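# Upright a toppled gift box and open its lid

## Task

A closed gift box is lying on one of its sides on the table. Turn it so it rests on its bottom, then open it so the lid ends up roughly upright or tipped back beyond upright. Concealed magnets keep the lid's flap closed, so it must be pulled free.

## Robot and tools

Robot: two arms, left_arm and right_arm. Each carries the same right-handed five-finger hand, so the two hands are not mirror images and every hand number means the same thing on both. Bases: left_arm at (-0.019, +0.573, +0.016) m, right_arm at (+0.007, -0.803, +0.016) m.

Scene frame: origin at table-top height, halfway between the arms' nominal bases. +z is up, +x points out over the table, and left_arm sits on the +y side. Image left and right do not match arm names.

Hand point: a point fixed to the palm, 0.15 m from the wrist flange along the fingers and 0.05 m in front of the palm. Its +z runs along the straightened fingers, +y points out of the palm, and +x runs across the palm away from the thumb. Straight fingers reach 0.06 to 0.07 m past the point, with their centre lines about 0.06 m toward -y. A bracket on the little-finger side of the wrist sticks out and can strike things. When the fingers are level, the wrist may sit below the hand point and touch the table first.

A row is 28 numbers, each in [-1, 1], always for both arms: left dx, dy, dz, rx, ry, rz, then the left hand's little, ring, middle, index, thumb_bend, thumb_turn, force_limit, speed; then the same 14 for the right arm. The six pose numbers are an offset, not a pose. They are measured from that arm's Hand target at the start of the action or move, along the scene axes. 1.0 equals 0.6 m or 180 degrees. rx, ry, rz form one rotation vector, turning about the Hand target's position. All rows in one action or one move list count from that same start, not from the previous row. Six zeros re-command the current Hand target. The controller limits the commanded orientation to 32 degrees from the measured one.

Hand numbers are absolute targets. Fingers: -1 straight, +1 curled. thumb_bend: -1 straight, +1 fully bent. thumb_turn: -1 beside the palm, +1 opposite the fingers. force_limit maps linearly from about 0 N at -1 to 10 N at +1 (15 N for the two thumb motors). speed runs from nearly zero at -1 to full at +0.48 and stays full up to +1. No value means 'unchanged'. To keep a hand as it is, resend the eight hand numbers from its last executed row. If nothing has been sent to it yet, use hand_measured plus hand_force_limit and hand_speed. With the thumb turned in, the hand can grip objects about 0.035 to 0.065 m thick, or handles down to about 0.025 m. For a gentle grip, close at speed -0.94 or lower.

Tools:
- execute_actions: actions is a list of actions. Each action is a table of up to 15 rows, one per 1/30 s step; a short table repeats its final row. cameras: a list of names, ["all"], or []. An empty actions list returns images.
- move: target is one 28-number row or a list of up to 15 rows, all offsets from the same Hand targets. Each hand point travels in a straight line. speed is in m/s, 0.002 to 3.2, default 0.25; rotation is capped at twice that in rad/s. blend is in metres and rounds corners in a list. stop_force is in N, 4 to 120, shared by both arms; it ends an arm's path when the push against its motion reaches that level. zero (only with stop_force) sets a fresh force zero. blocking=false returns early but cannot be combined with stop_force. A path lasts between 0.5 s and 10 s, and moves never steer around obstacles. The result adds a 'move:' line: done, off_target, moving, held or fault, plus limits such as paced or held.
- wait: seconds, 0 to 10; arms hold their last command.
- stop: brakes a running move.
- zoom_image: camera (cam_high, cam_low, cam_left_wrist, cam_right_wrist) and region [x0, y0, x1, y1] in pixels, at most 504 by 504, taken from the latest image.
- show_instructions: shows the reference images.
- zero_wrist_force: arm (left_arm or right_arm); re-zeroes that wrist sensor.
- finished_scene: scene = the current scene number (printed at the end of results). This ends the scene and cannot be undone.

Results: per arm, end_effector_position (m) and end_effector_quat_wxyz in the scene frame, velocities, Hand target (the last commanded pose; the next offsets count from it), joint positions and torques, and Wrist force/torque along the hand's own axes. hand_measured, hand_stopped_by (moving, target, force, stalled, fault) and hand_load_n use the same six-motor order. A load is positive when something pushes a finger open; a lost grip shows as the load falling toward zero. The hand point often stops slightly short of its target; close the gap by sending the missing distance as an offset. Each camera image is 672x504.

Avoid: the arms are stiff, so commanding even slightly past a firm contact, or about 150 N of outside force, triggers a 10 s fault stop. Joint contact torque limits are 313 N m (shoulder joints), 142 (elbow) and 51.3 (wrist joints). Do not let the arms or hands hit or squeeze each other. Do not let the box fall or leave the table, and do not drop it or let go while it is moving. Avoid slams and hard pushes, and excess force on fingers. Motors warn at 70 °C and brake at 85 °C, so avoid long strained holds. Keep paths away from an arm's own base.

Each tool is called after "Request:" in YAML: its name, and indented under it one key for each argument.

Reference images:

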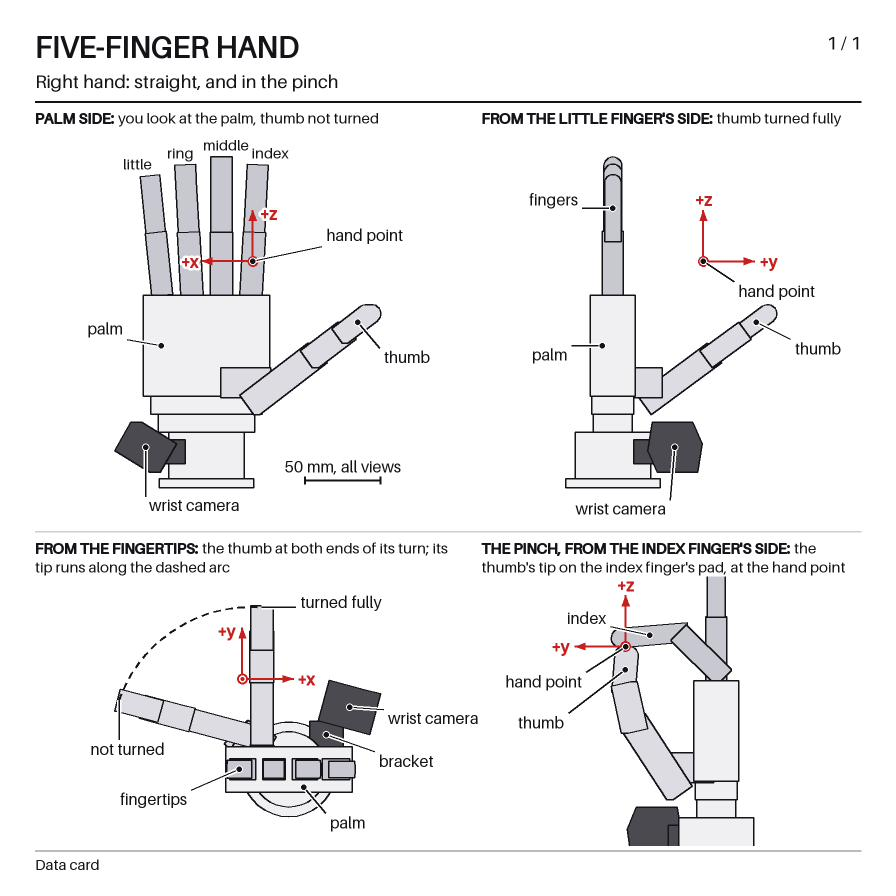

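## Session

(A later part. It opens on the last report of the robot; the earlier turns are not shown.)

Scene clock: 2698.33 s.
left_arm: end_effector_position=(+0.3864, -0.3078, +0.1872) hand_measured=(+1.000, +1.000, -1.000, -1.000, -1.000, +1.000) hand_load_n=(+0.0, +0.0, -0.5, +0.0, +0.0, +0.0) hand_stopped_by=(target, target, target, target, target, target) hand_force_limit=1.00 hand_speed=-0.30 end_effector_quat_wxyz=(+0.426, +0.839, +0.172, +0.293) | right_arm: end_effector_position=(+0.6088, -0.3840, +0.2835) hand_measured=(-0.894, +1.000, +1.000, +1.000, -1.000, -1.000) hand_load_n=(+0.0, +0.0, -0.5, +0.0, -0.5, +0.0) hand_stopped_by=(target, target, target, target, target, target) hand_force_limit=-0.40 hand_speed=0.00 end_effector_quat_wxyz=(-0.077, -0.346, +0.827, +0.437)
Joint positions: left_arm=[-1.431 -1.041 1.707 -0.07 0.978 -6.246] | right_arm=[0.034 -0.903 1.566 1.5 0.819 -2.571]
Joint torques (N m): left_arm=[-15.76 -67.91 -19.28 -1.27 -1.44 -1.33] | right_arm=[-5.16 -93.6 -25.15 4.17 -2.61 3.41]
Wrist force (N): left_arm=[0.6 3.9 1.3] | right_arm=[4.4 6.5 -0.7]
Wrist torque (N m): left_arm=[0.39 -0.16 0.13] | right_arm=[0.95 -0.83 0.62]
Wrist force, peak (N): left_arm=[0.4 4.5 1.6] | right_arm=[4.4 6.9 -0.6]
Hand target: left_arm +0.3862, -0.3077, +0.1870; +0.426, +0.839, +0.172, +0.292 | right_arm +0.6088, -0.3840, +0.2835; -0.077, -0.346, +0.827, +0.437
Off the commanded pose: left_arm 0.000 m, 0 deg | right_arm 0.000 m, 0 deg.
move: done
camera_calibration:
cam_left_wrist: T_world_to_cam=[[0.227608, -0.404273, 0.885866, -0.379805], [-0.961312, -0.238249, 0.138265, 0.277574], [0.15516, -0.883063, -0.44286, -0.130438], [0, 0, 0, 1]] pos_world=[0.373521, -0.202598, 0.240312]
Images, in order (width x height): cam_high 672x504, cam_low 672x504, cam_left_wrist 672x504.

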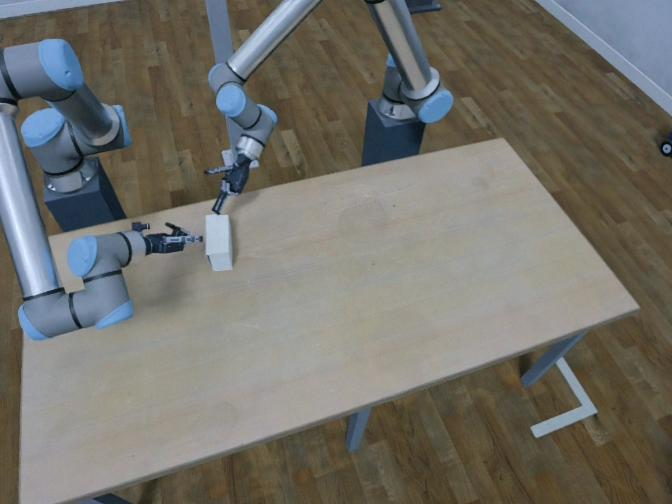

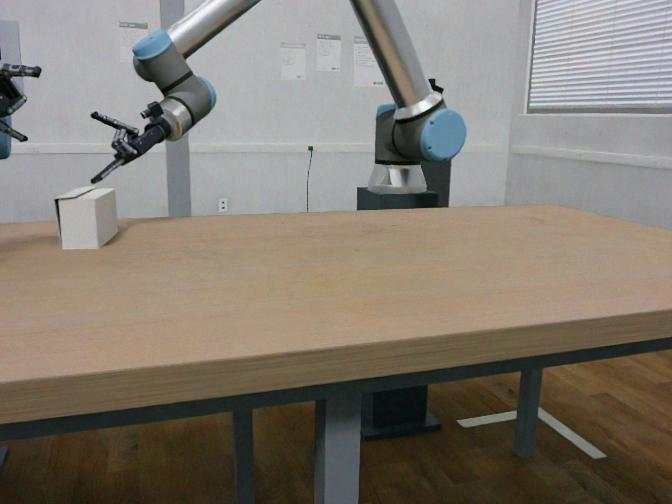

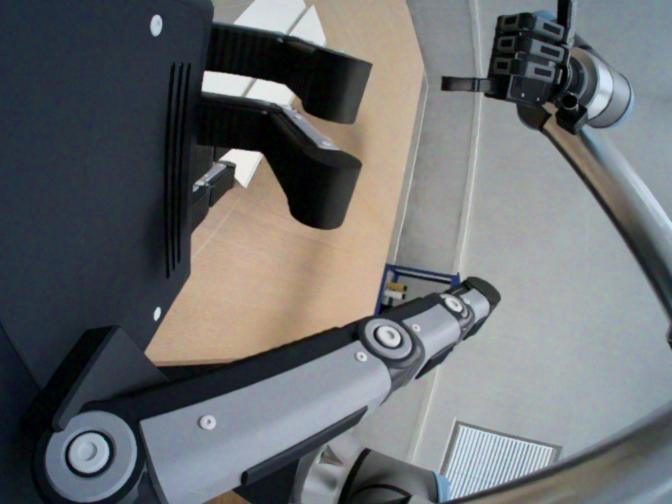

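Request:
move:
  target:
    - [-0.0287,-0.0205,0,0,0,0, 1,1,-1,1,-1,1,0,-0.3, 0,0,0,0,0,0, -0.9,1,1,1,-1,-1,-0.4,0]
    - [-0.0287,-0.0205,-0.0667,0,0,0, 1,1,-1,1,-1,1,0,-0.3, 0,0,0,0,0,0, -0.9,1,1,1,-1,-1,-0.4,0]
    - [-0.0155,-0.0228,-0.0667,0,0,0, 1,1,-1,1,-1,1,0,-0.3, 0,0,0,0,0,0, -0.9,1,1,1,-1,-1,-0.4,0]
    - [-0.0228,-0.0638,-0.0667,0,0,0, 1,1,-1,1,-1,1,0,-0.3, 0,0,0,0,0,0, -0.9,1,1,1,-1,-1,-0.4,0]
  speed: 0.05
  cameras: ["cam_high","cam_low","cam_left_wrist"]

Request:
zoom_image:
  camera: "cam_low"
  region: [40, 150, 140, 260]

Request:
zoom_image:
  camera: "cam_high"
  region: [195, 185, 255, 275]

Request:
zoom_image:
  camera: "cam_left_wrist"
  region: [190, 0, 400, 240]

Scene clock: 2721.20 s.
left_arm: end_effector_position=(+0.3724, -0.3462, +0.1470) hand_measured=(+1.000, +1.000, -0.976, +1.000, -1.000, +1.000) hand_load_n=(+0.0, +0.0, +0.0, +0.0, +0.0, +0.0) hand_stopped_by=(target, target, target, target, target, target) hand_force_limit=0.00 hand_speed=-0.30 end_effector_quat_wxyz=(+0.426, +0.839, +0.172, +0.292) end_effector_velocity=(+0.000, +0.003, -0.002) end_effector_angular_velocity=(+0.002, +0.000, +0.001) | right_arm: end_effector_position=(+0.6088, -0.3840, +0.2835) hand_measured=(-0.894, +1.000, +1.000, +1.000, -1.000, -1.000) hand_load_n=(+0.0, +0.0, +0.0, +0.0, +0.0, +0.0) hand_stopped_by=(target, target, target, target, target, target) hand_force_limit=-0.40 hand_speed=0.00 end_effector_quat_wxyz=(-0.077, -0.346, +0.827, +0.437)
Joint positions: left_arm=[-1.456 -0.956 1.652 -0.089 0.957 -6.264] | right_arm=[0.034 -0.903 1.566 1.5 0.819 -2.571]
Joint velocities: left_arm=[0.001 -0.001 0.006 -0.002 0 0] | right_arm=[within noise]
Joint torques (N m): left_arm=[11.99 -86.09 -24.22 -1.34 0.29 0.65] | right_arm=[-4.86 -92.81 -24.96 4.44 -2.56 3.13]
Wrist force (N): left_arm=[0.2 3.9 1.4] | right_arm=[4.4 6.6 -0.7]
Wrist torque (N m): left_arm=[0.37 -0.10 0.30] | right_arm=[0.98 -0.83 0.63]
Wrist force, peak (N): left_arm=[9.6 20.8 -18.4] | right_arm=[4.6 6.9 -0.7]
Hand target: left_arm +0.3726, -0.3460, +0.1469; +0.426, +0.839, +0.172, +0.292 | right_arm +0.6088, -0.3840, +0.2835; -0.077, -0.346, +0.827, +0.437
Off the commanded pose: left_arm 0.000 m, 0 deg | right_arm 0.000 m, 0 deg.
move: done
camera_calibration:
cam_left_wrist: T_world_to_cam=[[0.227645, -0.404485, 0.885759, -0.356486], [-0.961319, -0.23821, 0.138285, 0.260547], [0.155062, -0.882977, -0.443067, -0.179925], [0, 0, 0, 1]] pos_world=[0.359521, -0.240998, 0.200012]
Images, in order (width x height): cam_high 672x504, cam_low 672x504, cam_left_wrist 672x504.

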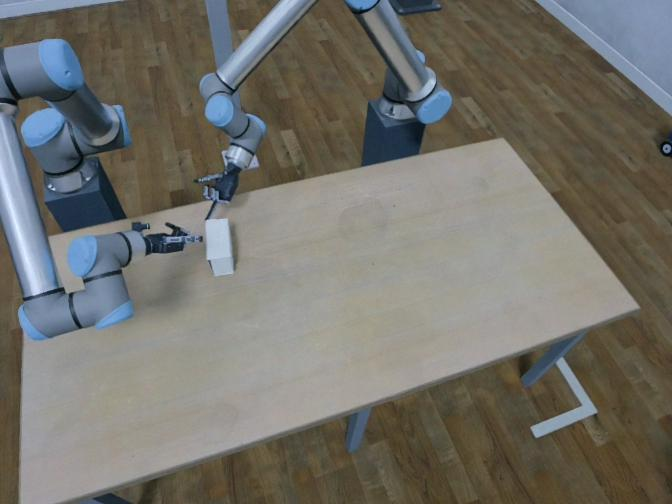

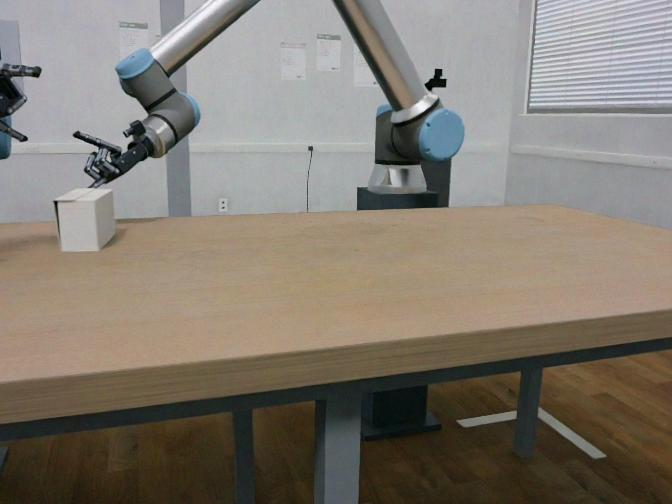

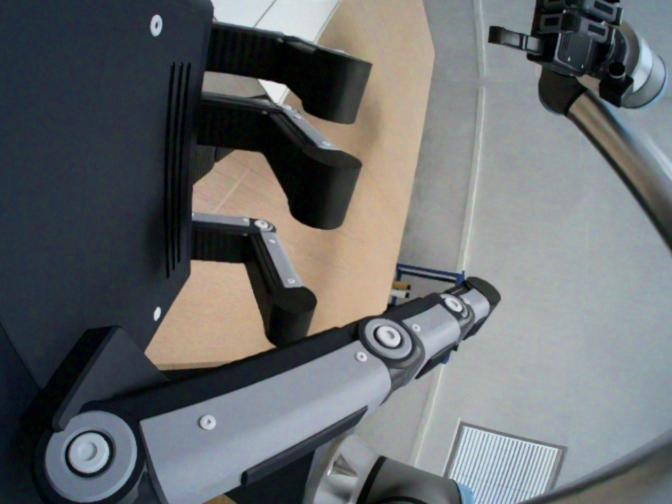

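Scaled by 4.582.

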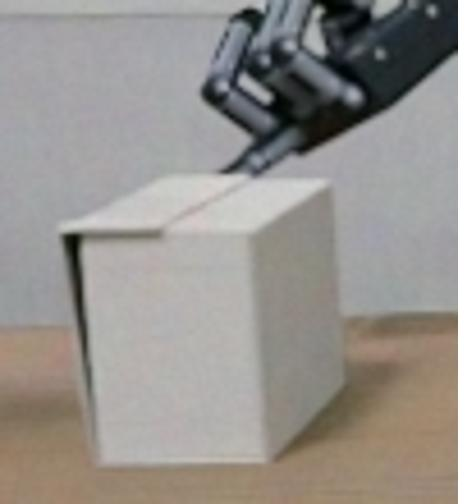

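Scaled by 5.600.

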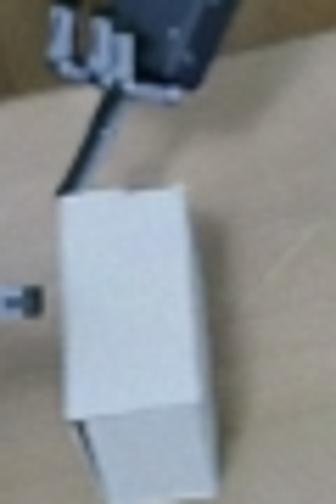

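Scaled by 2.100 from the camera's 672x504 image, which has a finer 960x720 frame.

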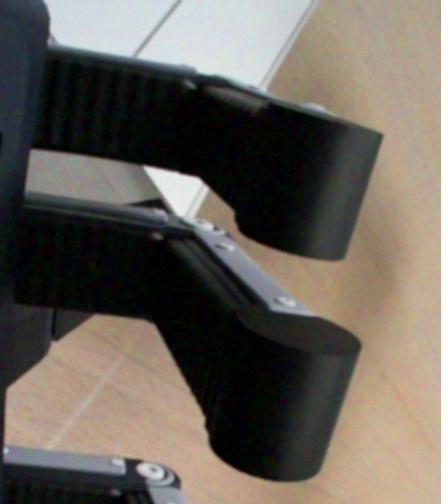

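Request:
move:
  target:
    - [0.0245,-0.003,0,0,0,0, 1,1,-1,1,-1,1,0,-0.3, 0,0,0,0,0,0, -0.9,1,1,1,-1,-1,-0.4,0]
    - [0.013,-0.06,0,0,0,0, 1,1,-1,1,-1,1,0,-0.3, 0,0,0,0,0,0, -0.9,1,1,1,-1,-1,-0.4,0]
  speed: 0.05
  cameras: ["cam_high","cam_low","cam_left_wrist"]

Request:
zoom_image:
  camera: "cam_low"
  region: [40, 150, 140, 260]

Request:
zoom_image:
  camera: "cam_high"
  region: [195, 195, 255, 285]

Request:
zoom_image:
  camera: "cam_left_wrist"
  region: [190, 0, 400, 240]

Scene clock: 2730.60 s.
left_arm: end_effector_position=(+0.3802, -0.3822, +0.1470) hand_measured=(+1.000, +1.000, -0.976, +1.000, -1.000, +1.000) hand_load_n=(+0.0, +0.0, +0.0, +0.0, +0.0, +0.0) hand_stopped_by=(target, target, target, target, target, target) hand_force_limit=0.00 hand_speed=-0.30 end_effector_quat_wxyz=(+0.426, +0.839, +0.172, +0.292) end_effector_velocity=(+0.002, +0.003, -0.001) end_effector_angular_velocity=(+0.000, +0.001, +0.002) | right_arm: end_effector_position=(+0.6088, -0.3840, +0.2835) hand_measured=(-0.894, +1.000, +1.000, +1.000, -1.000, -1.000) hand_load_n=(+0.0, +0.0, +0.0, +0.0, +0.0, +0.0) hand_stopped_by=(target, target, target, target, target, target) hand_force_limit=-0.40 hand_speed=0.00 end_effector_quat_wxyz=(-0.077, -0.346, +0.827, +0.437)
Joint positions: left_arm=[-1.45 -0.909 1.565 -0.052 0.962 -6.26] | right_arm=[0.034 -0.903 1.566 1.5 0.819 -2.571]
Joint velocities: left_arm=[0.002 -0.002 0.005 -0.002 0 0] | right_arm=[within noise]
Joint torques (N m): left_arm=[12.72 -94.3 -25.62 -1.39 0.27 0.59] | right_arm=[-3.74 -91.65 -25.34 4.42 -2.35 3.06]
Wrist force (N): left_arm=[-0.1 3.9 1.2] | right_arm=[4.4 6.5 -0.7]
Wrist torque (N m): left_arm=[0.38 -0.03 0.28] | right_arm=[0.95 -0.84 0.63]
Wrist force, peak (N): left_arm=[-0.5 4.2 1.3] | right_arm=[4.5 7.0 -0.6]
Hand target: left_arm +0.3804, -0.3820, +0.1469; +0.426, +0.839, +0.172, +0.292 | right_arm +0.6088, -0.3840, +0.2835; -0.077, -0.346, +0.827, +0.437
Off the commanded pose: left_arm 0.000 m, 0 deg | right_arm 0.000 m, 0 deg.
move: done
camera_calibration:
cam_left_wrist: T_world_to_cam=[[0.227645, -0.404485, 0.885759, -0.372823], [-0.961319, -0.23821, 0.138285, 0.25947], [0.155062, -0.882977, -0.443067, -0.212922], [0, 0, 0, 1]] pos_world=[0.367321, -0.276998, 0.200012]
Images, in order (width x height): cam_high 672x504, cam_low 672x504, cam_left_wrist 672x504.

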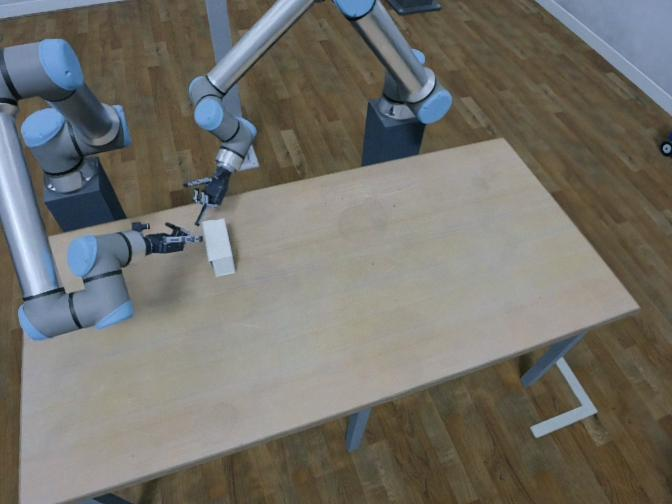

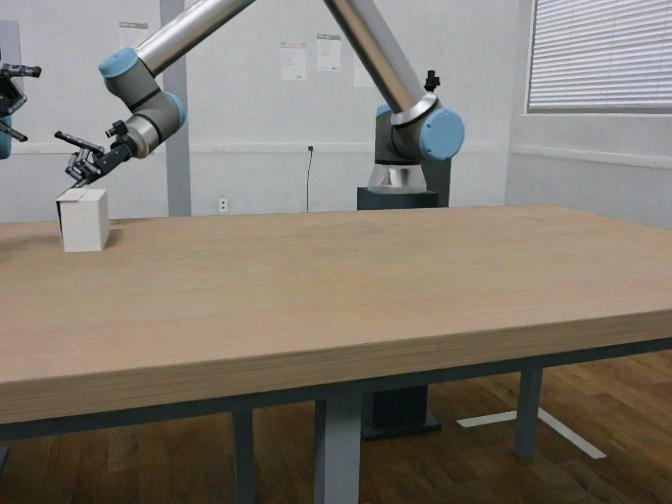

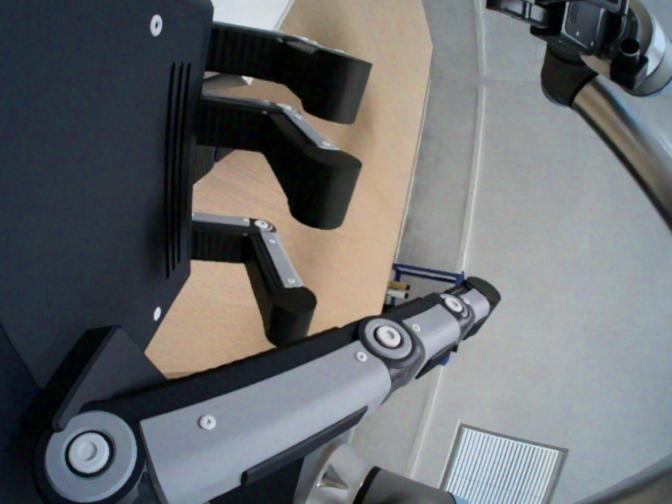

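Scaled by 4.582.

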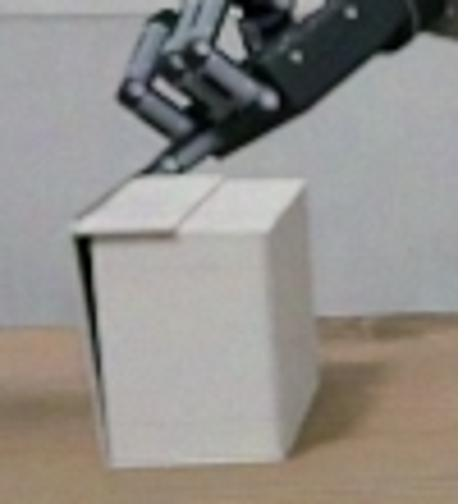

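Scaled by 5.600.

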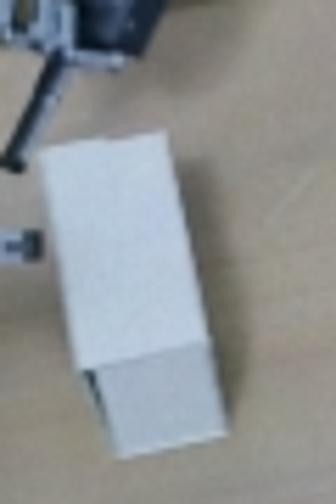

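Scaled by 2.100 from the camera's 672x504 image, which has a finer 960x720 frame.

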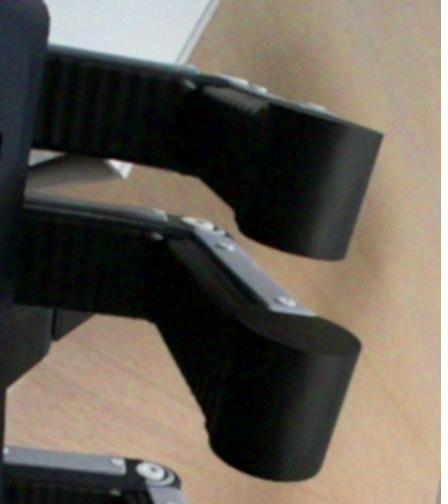

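Request:
move:
  target:
    - [0,0,0.12,0,0,0, 1,1,-1,1,-1,1,0,-0.3, 0.05,0.08,0,0,0,0.233, -0.9,1,1,1,-1,-1,-0.4,0]
    - [0.066,0.133,0.12,0,0,0, 1,1,-1,1,-1,1,0,-0.3, 0.05,0.17,-0.05,0,0,0.233, -0.9,1,1,1,-1,-1,-0.4,0]
  speed: 0.12
  cameras: ["cam_high","cam_low","cam_right_wrist"]

Request:
zoom_image:
  camera: "cam_low"
  region: [40, 150, 140, 260]

Request:
zoom_image:
  camera: "cam_high"
  region: [195, 195, 265, 295]

Scene clock: 2757.57 s.
left_arm: end_effector_position=(+0.4200, -0.3022, +0.2189) hand_measured=(+1.000, +1.000, -0.976, +1.000, -1.000, +1.000) hand_load_n=(+0.0, +0.0, +0.0, +0.0, +0.0, +0.0) hand_stopped_by=(target, target, target, target, target, target) hand_force_limit=0.00 hand_speed=-0.30 end_effector_quat_wxyz=(+0.426, +0.839, +0.172, +0.293) | right_arm: end_effector_position=(+0.6388, -0.2819, +0.2534) hand_measured=(-0.894, +1.000, +1.000, +1.000, -1.000, -1.000) hand_load_n=(+0.0, +0.0, +0.0, +0.0, +0.0, +0.0) hand_stopped_by=(target, target, target, target, target, target) hand_force_limit=-0.40 hand_speed=0.00 end_effector_quat_wxyz=(+0.228, +0.619, -0.648, -0.380)
Joint positions: left_arm=[-1.382 -1.065 1.676 -0.032 1.019 -6.214] | right_arm=[0.288 -0.55 0.991 1.97 1.139 -3.004]
Joint torques (N m): left_arm=[-14.85 -60.82 -46.96 2.64 -2.67 -1.9] | right_arm=[-5.53 -117.7 -30.65 6.21 1.67 -2.97]
Wrist force (N): left_arm=[0.0 4.0 1.6] | right_arm=[4.7 6.7 -0.7]
Wrist torque (N m): left_arm=[0.37 -0.07 0.12] | right_arm=[1.00 -0.90 0.68]
Wrist force, peak (N): left_arm=[-1.1 4.8 1.6] | right_arm=[5.6 6.8 -1.2]
Hand target: left_arm +0.4200, -0.3022, +0.2189; +0.426, +0.839, +0.172, +0.292 | right_arm +0.6388, -0.2820, +0.2535; +0.228, +0.619, -0.648, -0.380
Off the commanded pose: left_arm 0.000 m, 0 deg | right_arm 0.000 m, 0 deg.
move: done
camera_calibration:
cam_right_wrist: T_world_to_cam=[[-0.60804, -0.307878, 0.731778, 0.109692], [0.380598, 0.695878, 0.609015, -0.195082], [-0.69673, 0.648819, -0.305944, 0.824724], [0, 0, 0, 1]] pos_world=[0.715555, -0.365571, 0.290857]
Images, in order (width x height): cam_high 672x504, cam_low 672x504, cam_right_wrist 672x504.

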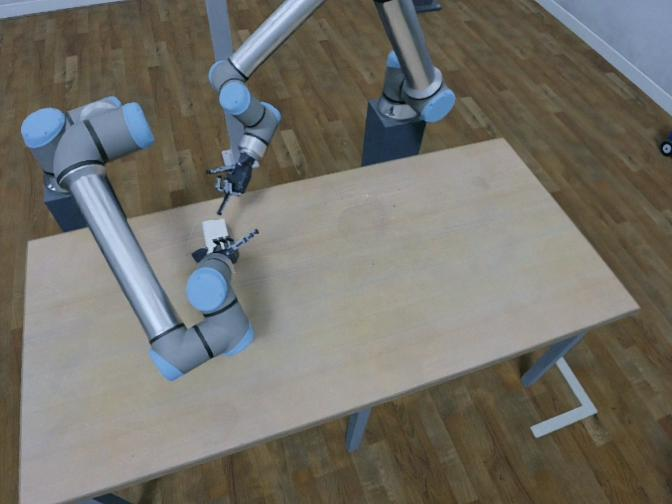

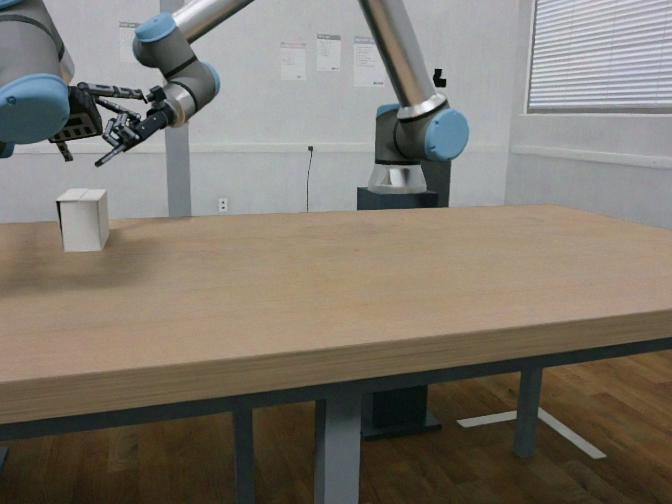

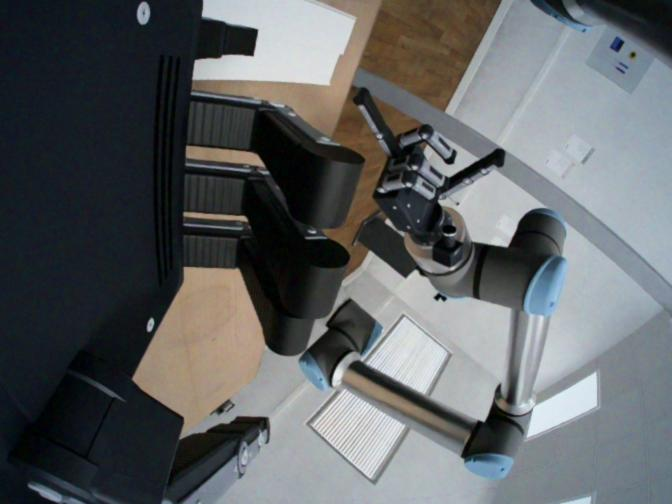

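Scaled by 4.582.

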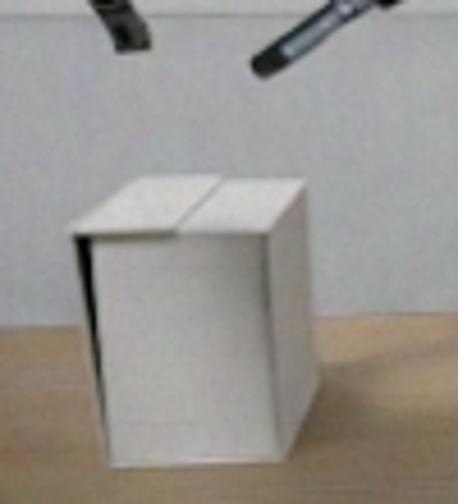

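Scaled by 5.040.

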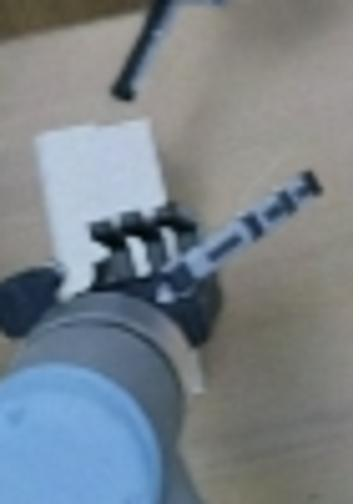

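Request:
zoom_image:
  camera: "cam_low"
  region: [20, 70, 150, 200]

Request:
zoom_image:
  camera: "cam_high"
  region: [190, 215, 250, 275]

Request:
zoom_image:
  camera: "cam_right_wrist"
  region: [150, 0, 400, 200]

Scaled by 3.877.

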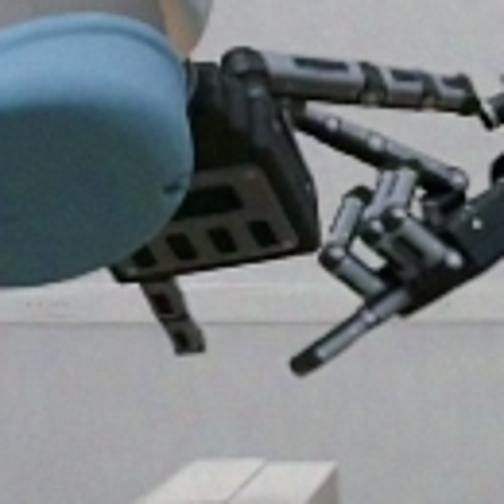

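Scaled by 8.400.

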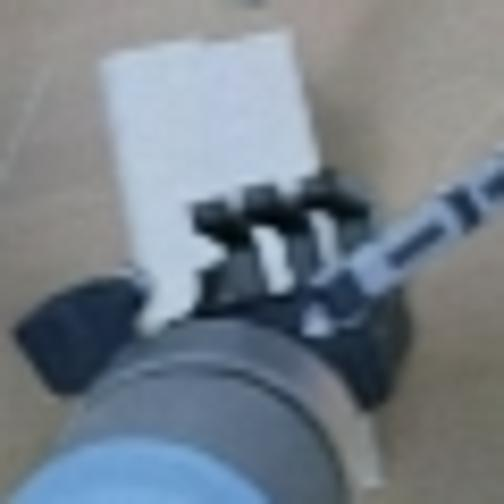

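Scaled by 2.016 from the camera's 672x504 image, which has a finer 960x720 frame.

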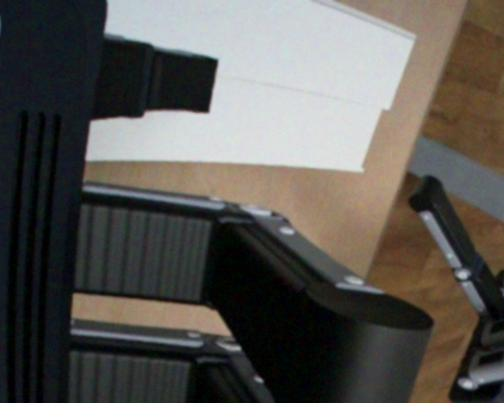

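Request:
move:
  target: [0,0,0,0,0,0, 1,1,-1,1,-1,1,0,-0.3, -0.055,0.054,-0.055,0,0,0, -0.9,1,1,1,-1,-1,-0.4,0]
  speed: 0.1
  cameras: ["cam_high","cam_low","cam_right_wrist","cam_left_wrist"]

Request:
zoom_image:
  camera: "cam_low"
  region: [20, 130, 150, 260]

Request:
zoom_image:
  camera: "cam_right_wrist"
  region: [150, 0, 400, 200]

Scene clock: 2791.43 s.
left_arm: end_effector_position=(+0.4200, -0.3022, +0.2189) hand_measured=(+1.000, +1.000, -0.976, +1.000, -1.000, +1.000) hand_load_n=(+0.0, +0.0, +0.0, +0.0, +0.0, +0.0) hand_stopped_by=(target, target, target, target, target, target) hand_force_limit=0.00 hand_speed=-0.30 end_effector_quat_wxyz=(+0.426, +0.839, +0.172, +0.292) | right_arm: end_effector_position=(+0.6057, -0.2494, +0.2204) hand_measured=(-0.894, +1.000, +1.000, +1.000, -1.000, -1.000) hand_load_n=(+0.0, -0.5, +0.0, +0.0, +0.0, +0.0) hand_stopped_by=(target, target, target, target, target, target) hand_force_limit=-0.40 hand_speed=0.00 end_effector_quat_wxyz=(+0.228, +0.619, -0.648, -0.380) end_effector_velocity=(+0.003, -0.003, +0.003) end_effector_angular_velocity=(+0.000, -0.001, +0.001)
Joint positions: left_arm=[-1.382 -1.065 1.676 -0.032 1.019 -6.214] | right_arm=[0.331 -0.545 1.042 1.899 1.107 -2.972]
Joint velocities: left_arm=[within noise] | right_arm=[-0.004 -0.001 -0.005 0.006 0.004 -0.003]
Joint torques (N m): left_arm=[-13.92 -63.26 -46.94 2.86 -2.42 -1.97] | right_arm=[-3.24 -105.91 -42.22 7.62 1.54 -3.21]
Wrist force (N): left_arm=[-0.1 3.8 1.6] | right_arm=[4.3 6.9 -0.8]
Wrist torque (N m): left_arm=[0.35 -0.06 0.14] | right_arm=[1.03 -0.86 0.66]
Wrist force, peak (N): left_arm=[0.0 4.1 1.2] | right_arm=[5.4 6.8 -1.5]
Hand target: left_arm +0.4200, -0.3022, +0.2189; +0.426, +0.839, +0.172, +0.292 | right_arm +0.6058, -0.2496, +0.2205; +0.228, +0.619, -0.648, -0.380
Off the commanded pose: left_arm 0.000 m, 0 deg | right_arm 0.000 m, 0 deg.
move: done
camera_calibration:
cam_left_wrist: T_world_to_cam=[[0.227645, -0.404485, 0.885759, -0.413276], [-0.961319, -0.23821, 0.138285, 0.306734], [0.155062, -0.882977, -0.443067, -0.116539], [0, 0, 0, 1]] pos_world=[0.407021, -0.196998, 0.272012]
cam_right_wrist: T_world_to_cam=[[-0.607937, -0.307833, 0.731882, 0.12368], [0.38072, 0.69588, 0.608936, -0.184935], [-0.696753, 0.648837, -0.305853, 0.770512], [0, 0, 0, 1]] pos_world=[0.682455, -0.333171, 0.257757]

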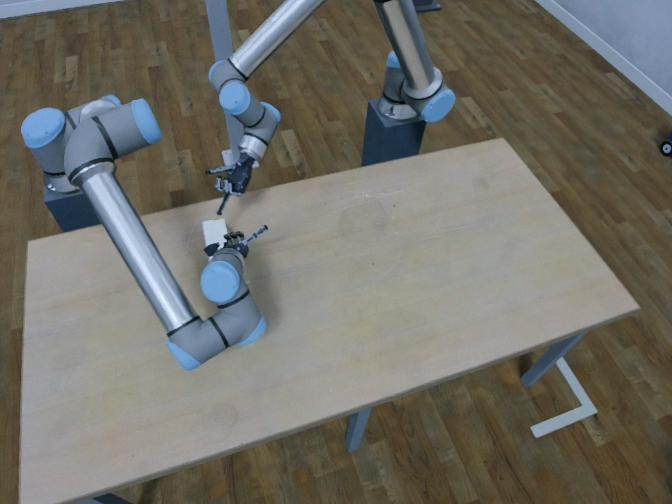

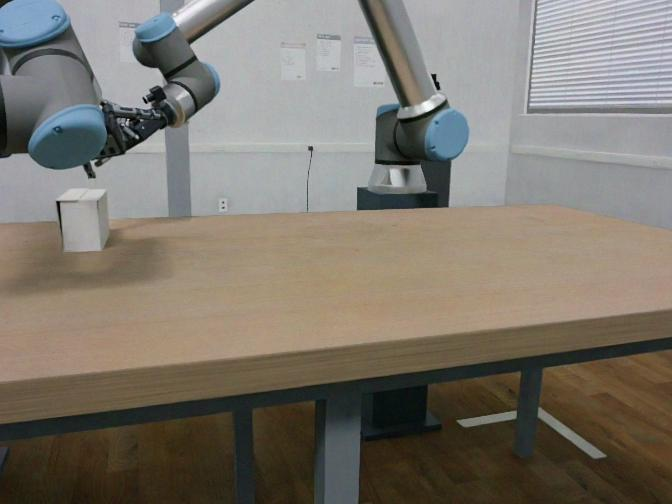

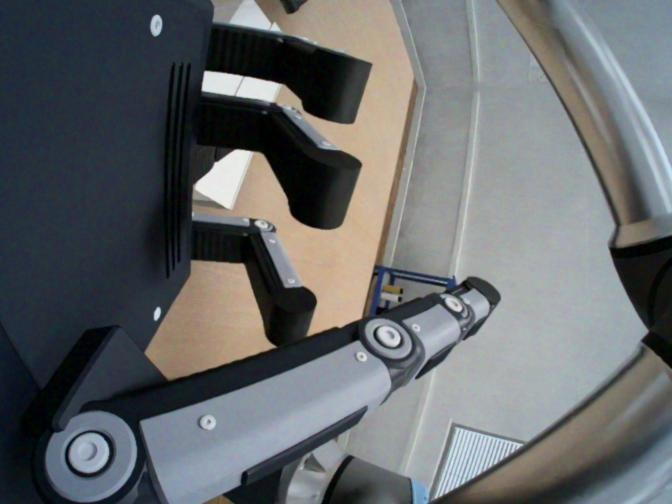

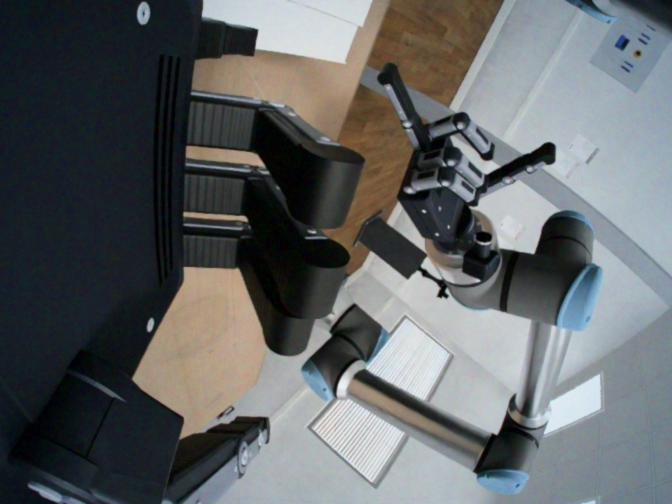

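Scaled by 3.877.

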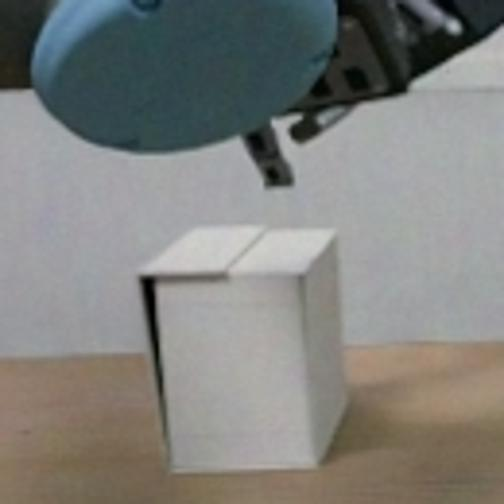

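Scaled by 2.016 from the camera's 672x504 image, which has a finer 960x720 frame.

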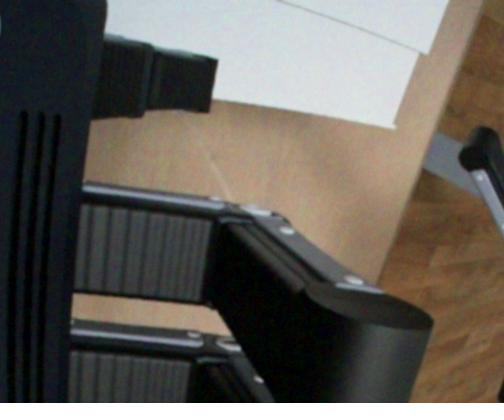

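Request:
move:
  target: [0,0,0,0,0,0, 1,1,-1,1,-1,1,0,-0.3, 0,0,-0.08,0,0,0, -0.9,1,1,1,-1,-1,-0.4,0]
  speed: 0.04
  stop_force: 7
  cameras: ["cam_high","cam_low","cam_right_wrist"]

Request:
zoom_image:
  camera: "cam_low"
  region: [20, 130, 150, 260]

Request:
zoom_image:
  camera: "cam_right_wrist"
  region: [150, 0, 400, 200]

Request:
zoom_image:
  camera: "cam_high"
  region: [190, 200, 260, 285]

Scene clock: 2798.87 s.
left_arm: end_effector_position=(+0.4200, -0.3022, +0.2189) hand_measured=(+1.000, +1.000, -0.976, +1.000, -1.000, +1.000) hand_load_n=(+0.0, +0.0, +0.0, +0.0, +0.0, +0.0) hand_stopped_by=(target, target, target, target, target, target) hand_force_limit=0.00 hand_speed=-0.30 end_effector_quat_wxyz=(+0.426, +0.839, +0.172, +0.292) | right_arm: end_effector_position=(+0.6058, -0.2496, +0.1836) hand_measured=(-0.892, +1.000, +1.000, +1.000, -1.000, -1.000) hand_load_n=(-7.0, +0.0, +0.0, +0.0, +0.0, +0.0) hand_stopped_by=(target, target, target, target, target, target) hand_force_limit=-0.40 hand_speed=0.00 end_effector_quat_wxyz=(+0.228, +0.619, -0.648, -0.380)
Joint positions: left_arm=[-1.382 -1.065 1.676 -0.032 1.019 -6.214] | right_arm=[0.331 -0.511 1.046 1.862 1.107 -2.972]
Joint torques (N m): left_arm=[-15.58 -62.97 -46.6 2.65 -2.17 -1.96] | right_arm=[1.59 -110.24 -39.5 5.24 1.43 -2.7]
Wrist force (N): left_arm=[0.1 3.9 1.4] | right_arm=[3.9 12.1 -2.9]
Wrist torque (N m): left_arm=[0.37 -0.07 0.14] | right_arm=[0.91 -0.79 1.11]
Wrist force, peak (N): left_arm=[0.1 4.2 1.5] | right_arm=[0.1 17.6 -16.3]
Hand target: left_arm +0.4200, -0.3022, +0.2189; +0.426, +0.839, +0.172, +0.292 | right_arm +0.6058, -0.2496, +0.1836; +0.228, +0.619, -0.648, -0.380 (not the last commanded pose)
Off the commanded pose: left_arm 0.000 m, 0 deg | right_arm 0.011 m, 0 deg.
move: contact (right_arm)
camera_calibration:
cam_right_wrist: T_world_to_cam=[[-0.607947, -0.307965, 0.731818, 0.150622], [0.380613, 0.695863, 0.609023, -0.162446], [-0.696803, 0.648793, -0.305833, 0.759406], [0, 0, 0, 1]] pos_world=[0.682556, -0.333271, 0.220957]
Images, in order (width x height): cam_high 672x504, cam_low 672x504, cam_right_wrist 672x504.

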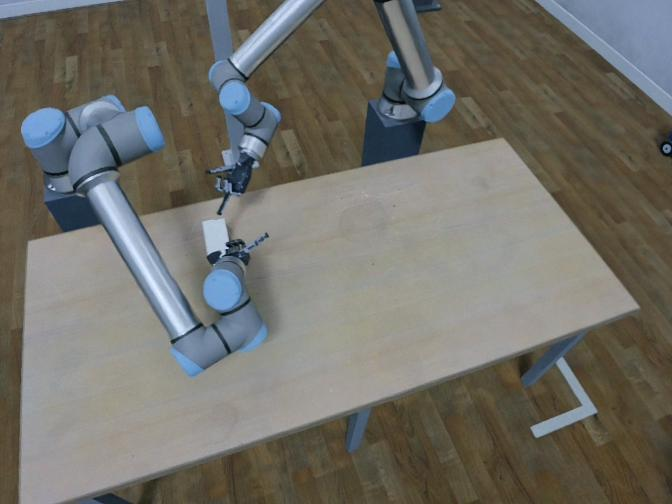

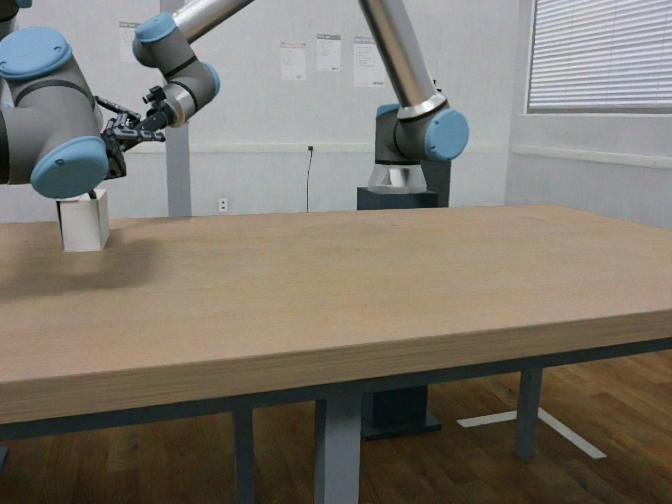

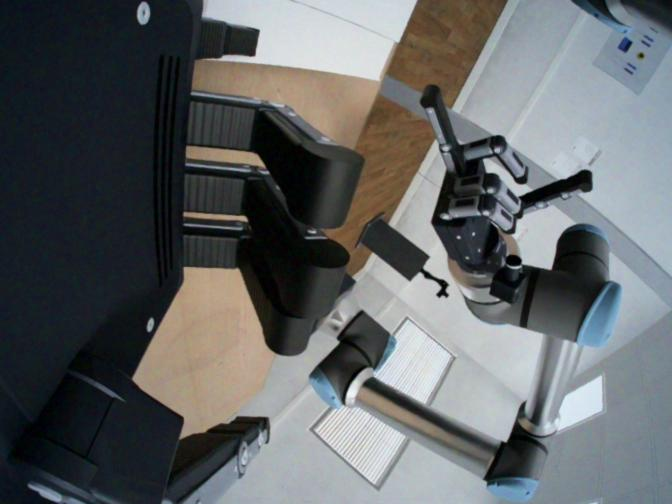

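Scaled by 3.877.

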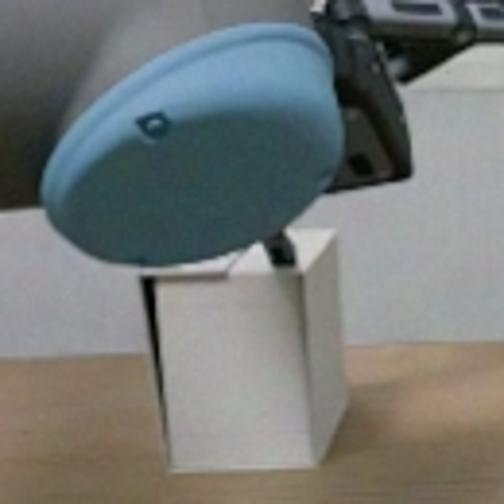

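Scaled by 2.016 from the camera's 672x504 image, which has a finer 960x720 frame.

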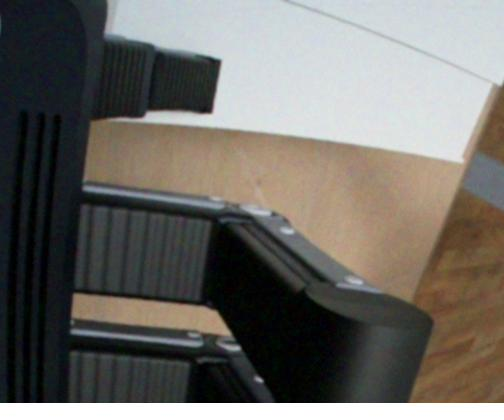

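Scaled by 5.929.

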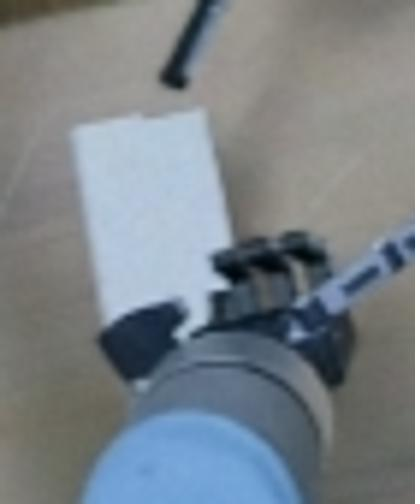

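Request:
move:
  target: [0.0233,-0.0215,-0.055,0,0,0, 1,1,-1,1,-1,1,0,-0.3, 0,0,-0.0035,0,0,0, -0.9,1,1,1,-1,-1,-0.4,0]
  speed: 0.08

Request:
move:
  target: [0,0,-0.06,0,0,0, 1,1,-1,1,-1,1,0,-0.3, 0,0,0,0,0,0, -0.9,1,1,1,-1,-1,-0.4,0]
  speed: 0.03
  stop_force: 4
  cameras: ["cam_high","cam_low","cam_left_wrist"]

Request:
zoom_image:
  camera: "cam_low"
  region: [20, 130, 150, 260]

Request:
zoom_image:
  camera: "cam_high"
  region: [190, 200, 260, 285]

Request:
zoom_image:
  camera: "cam_left_wrist"
  region: [190, 0, 400, 240]

Scene clock: 2809.07 s.
left_arm: end_effector_position=(+0.4341, -0.3153, +0.1860) hand_measured=(+1.000, +1.000, -0.976, +1.000, -1.000, +1.000) hand_load_n=(+0.0, +0.0, +0.0, +0.0, +0.0, +0.0) hand_stopped_by=(target, target, target, target, target, target) hand_force_limit=0.00 hand_speed=-0.30 end_effector_quat_wxyz=(+0.426, +0.839, +0.172, +0.293) end_effector_velocity=(-0.003, -0.001, +0.006) end_effector_angular_velocity=(-0.003, -0.001, -0.001) | right_arm: end_effector_position=(+0.6058, -0.2496, +0.1816) hand_measured=(-0.892, +1.000, +1.000, +1.000, -1.000, -1.000) hand_load_n=(-19.5, +0.0, +0.0, +0.0, +0.0, +0.0) hand_stopped_by=(target, target, target, target, target, target) hand_force_limit=-0.40 hand_speed=0.00 end_effector_quat_wxyz=(+0.228, +0.619, -0.648, -0.380)
Joint positions: left_arm=[-1.365 -1.01 1.655 -0.071 1.033 -6.204] | right_arm=[0.331 -0.509 1.046 1.86 1.107 -2.972]
Joint velocities: left_arm=[-0.004 -0.006 -0.001 0.004 -0.003 -0.001] | right_arm=[within noise]
Joint torques (N m): left_arm=[-13.57 -76.84 -23.83 2.25 -1.15 -0.88] | right_arm=[11.02 -64.73 -28.61 -5.29 1.43 -2.81]
Wrist force (N): left_arm=[0.1 3.8 1.4] | right_arm=[-1.2 21.0 -22.1]
Wrist torque (N m): left_arm=[0.36 -0.08 0.09] | right_arm=[1.54 0.35 1.45]
Wrist force, peak (N): left_arm=[-0.1 4.3 0.5] | right_arm=[-1.1 20.7 -22.5]
Hand target: left_arm +0.4339, -0.3151, +0.1859; +0.426, +0.839, +0.172, +0.292 | right_arm +0.6058, -0.2496, +0.1815; +0.228, +0.619, -0.648, -0.380
Off the commanded pose: left_arm 0.000 m, 0 deg | right_arm 0.000 m, 0 deg.
move: done

Scene clock: 2810.63 s.
left_arm: end_effector_position=(+0.4339, -0.3151, +0.1720) hand_measured=(+1.000, +1.000, -0.974, +1.000, -1.000, +1.000) hand_load_n=(+0.0, +0.0, -3.0, +0.0, +0.0, +0.0) hand_stopped_by=(target, target, target, target, target, target) hand_force_limit=0.00 hand_speed=-0.30 end_effector_quat_wxyz=(+0.426, +0.839, +0.172, +0.292) | right_arm: end_effector_position=(+0.6058, -0.2496, +0.1815) hand_measured=(-0.892, +1.000, +1.000, +1.000, -1.000, -1.000) hand_load_n=(-20.5, +0.0, +0.0, +0.0, +0.0, +0.0) hand_stopped_by=(target, target, target, target, target, target) hand_force_limit=-0.40 hand_speed=0.00 end_effector_quat_wxyz=(+0.228, +0.619, -0.648, -0.380)
Joint positions: left_arm=[-1.366 -0.996 1.662 -0.092 1.033 -6.204] | right_arm=[0.331 -0.509 1.046 1.86 1.107 -2.972]
Joint torques (N m): left_arm=[-5.72 -72.63 -43.49 -0.42 1.43 -1.33] | right_arm=[10.11 -69.74 -21.36 -4.78 1.28 -2.74]
Wrist force (N): left_arm=[0.4 5.6 -0.5] | right_arm=[-1.4 21.7 -20.5]
Wrist torque (N m): left_arm=[0.30 -0.03 0.13] | right_arm=[1.44 0.23 1.48]
Wrist force, peak (N): left_arm=[3.5 9.9 -8.4] | right_arm=[-1.1 21.1 -23.0]
Hand target: left_arm +0.4340, -0.3151, +0.1720; +0.426, +0.839, +0.172, +0.292 (not the last commanded pose) | right_arm +0.6058, -0.2496, +0.1815; +0.228, +0.619, -0.648, -0.380
Off the commanded pose: left_arm 0.022 m, 0 deg | right_arm 0.000 m, 0 deg.
move: contact (left_arm)
camera_calibration:
cam_left_wrist: T_world_to_cam=[[0.227645, -0.404485, 0.885759, -0.380139], [-0.961319, -0.23821, 0.138285, 0.323606], [0.155062, -0.882977, -0.443067, -0.15088], [0, 0, 0, 1]] pos_world=[0.421021, -0.209898, 0.225112]
Images, in order (width x height): cam_high 672x504, cam_low 672x504, cam_left_wrist 672x504.

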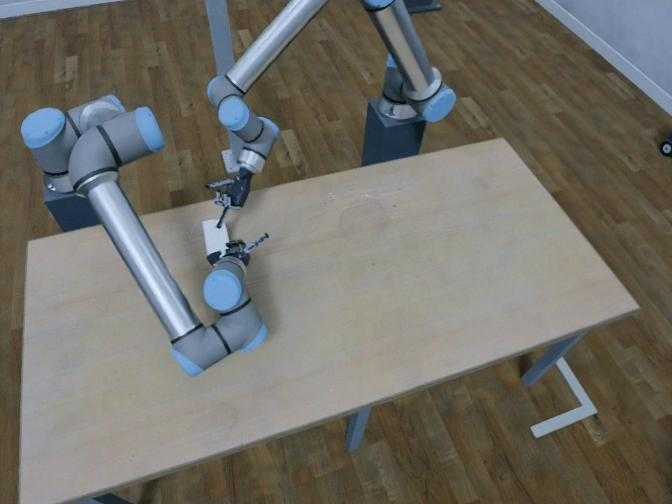

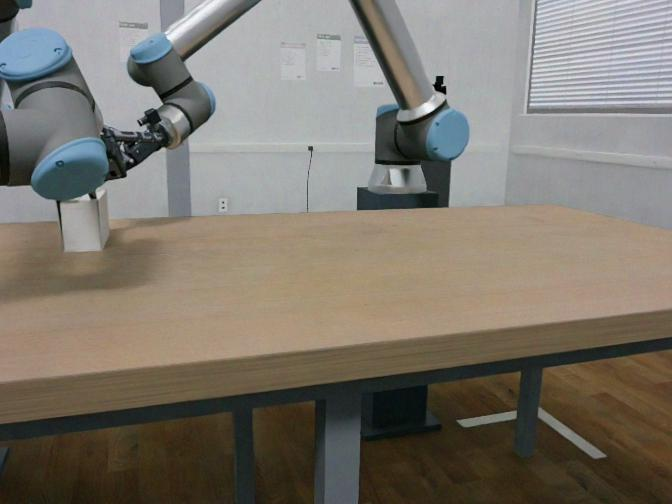

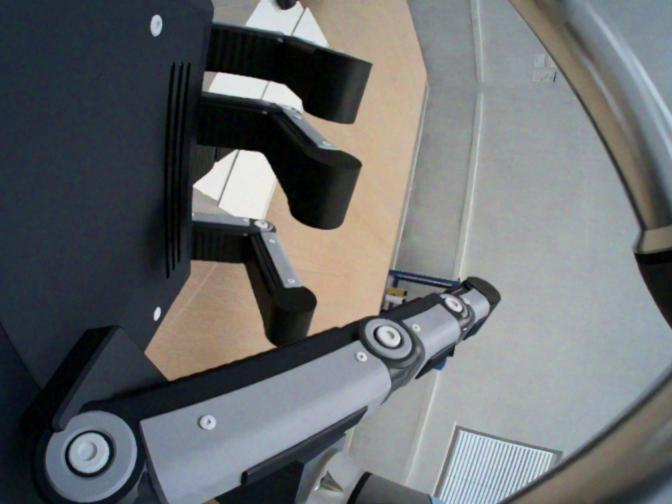

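Scaled by 3.877.

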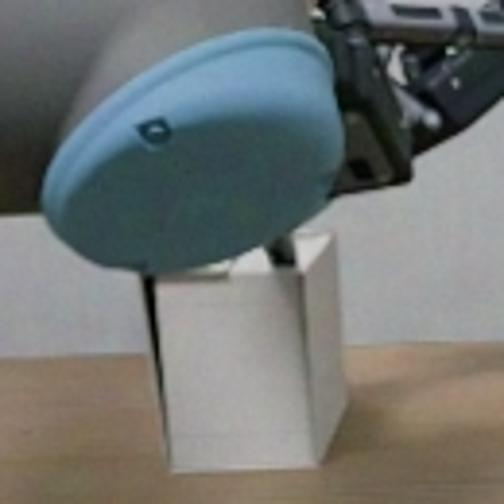

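Scaled by 5.929.

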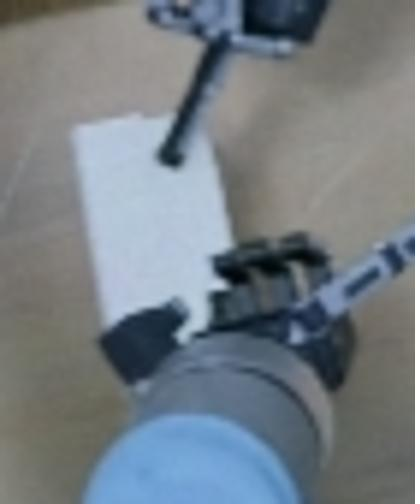

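Scaled by 2.100 from the camera's 672x504 image, which has a finer 960x720 frame.

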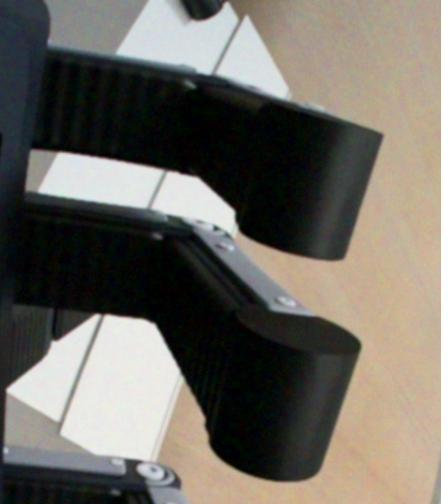

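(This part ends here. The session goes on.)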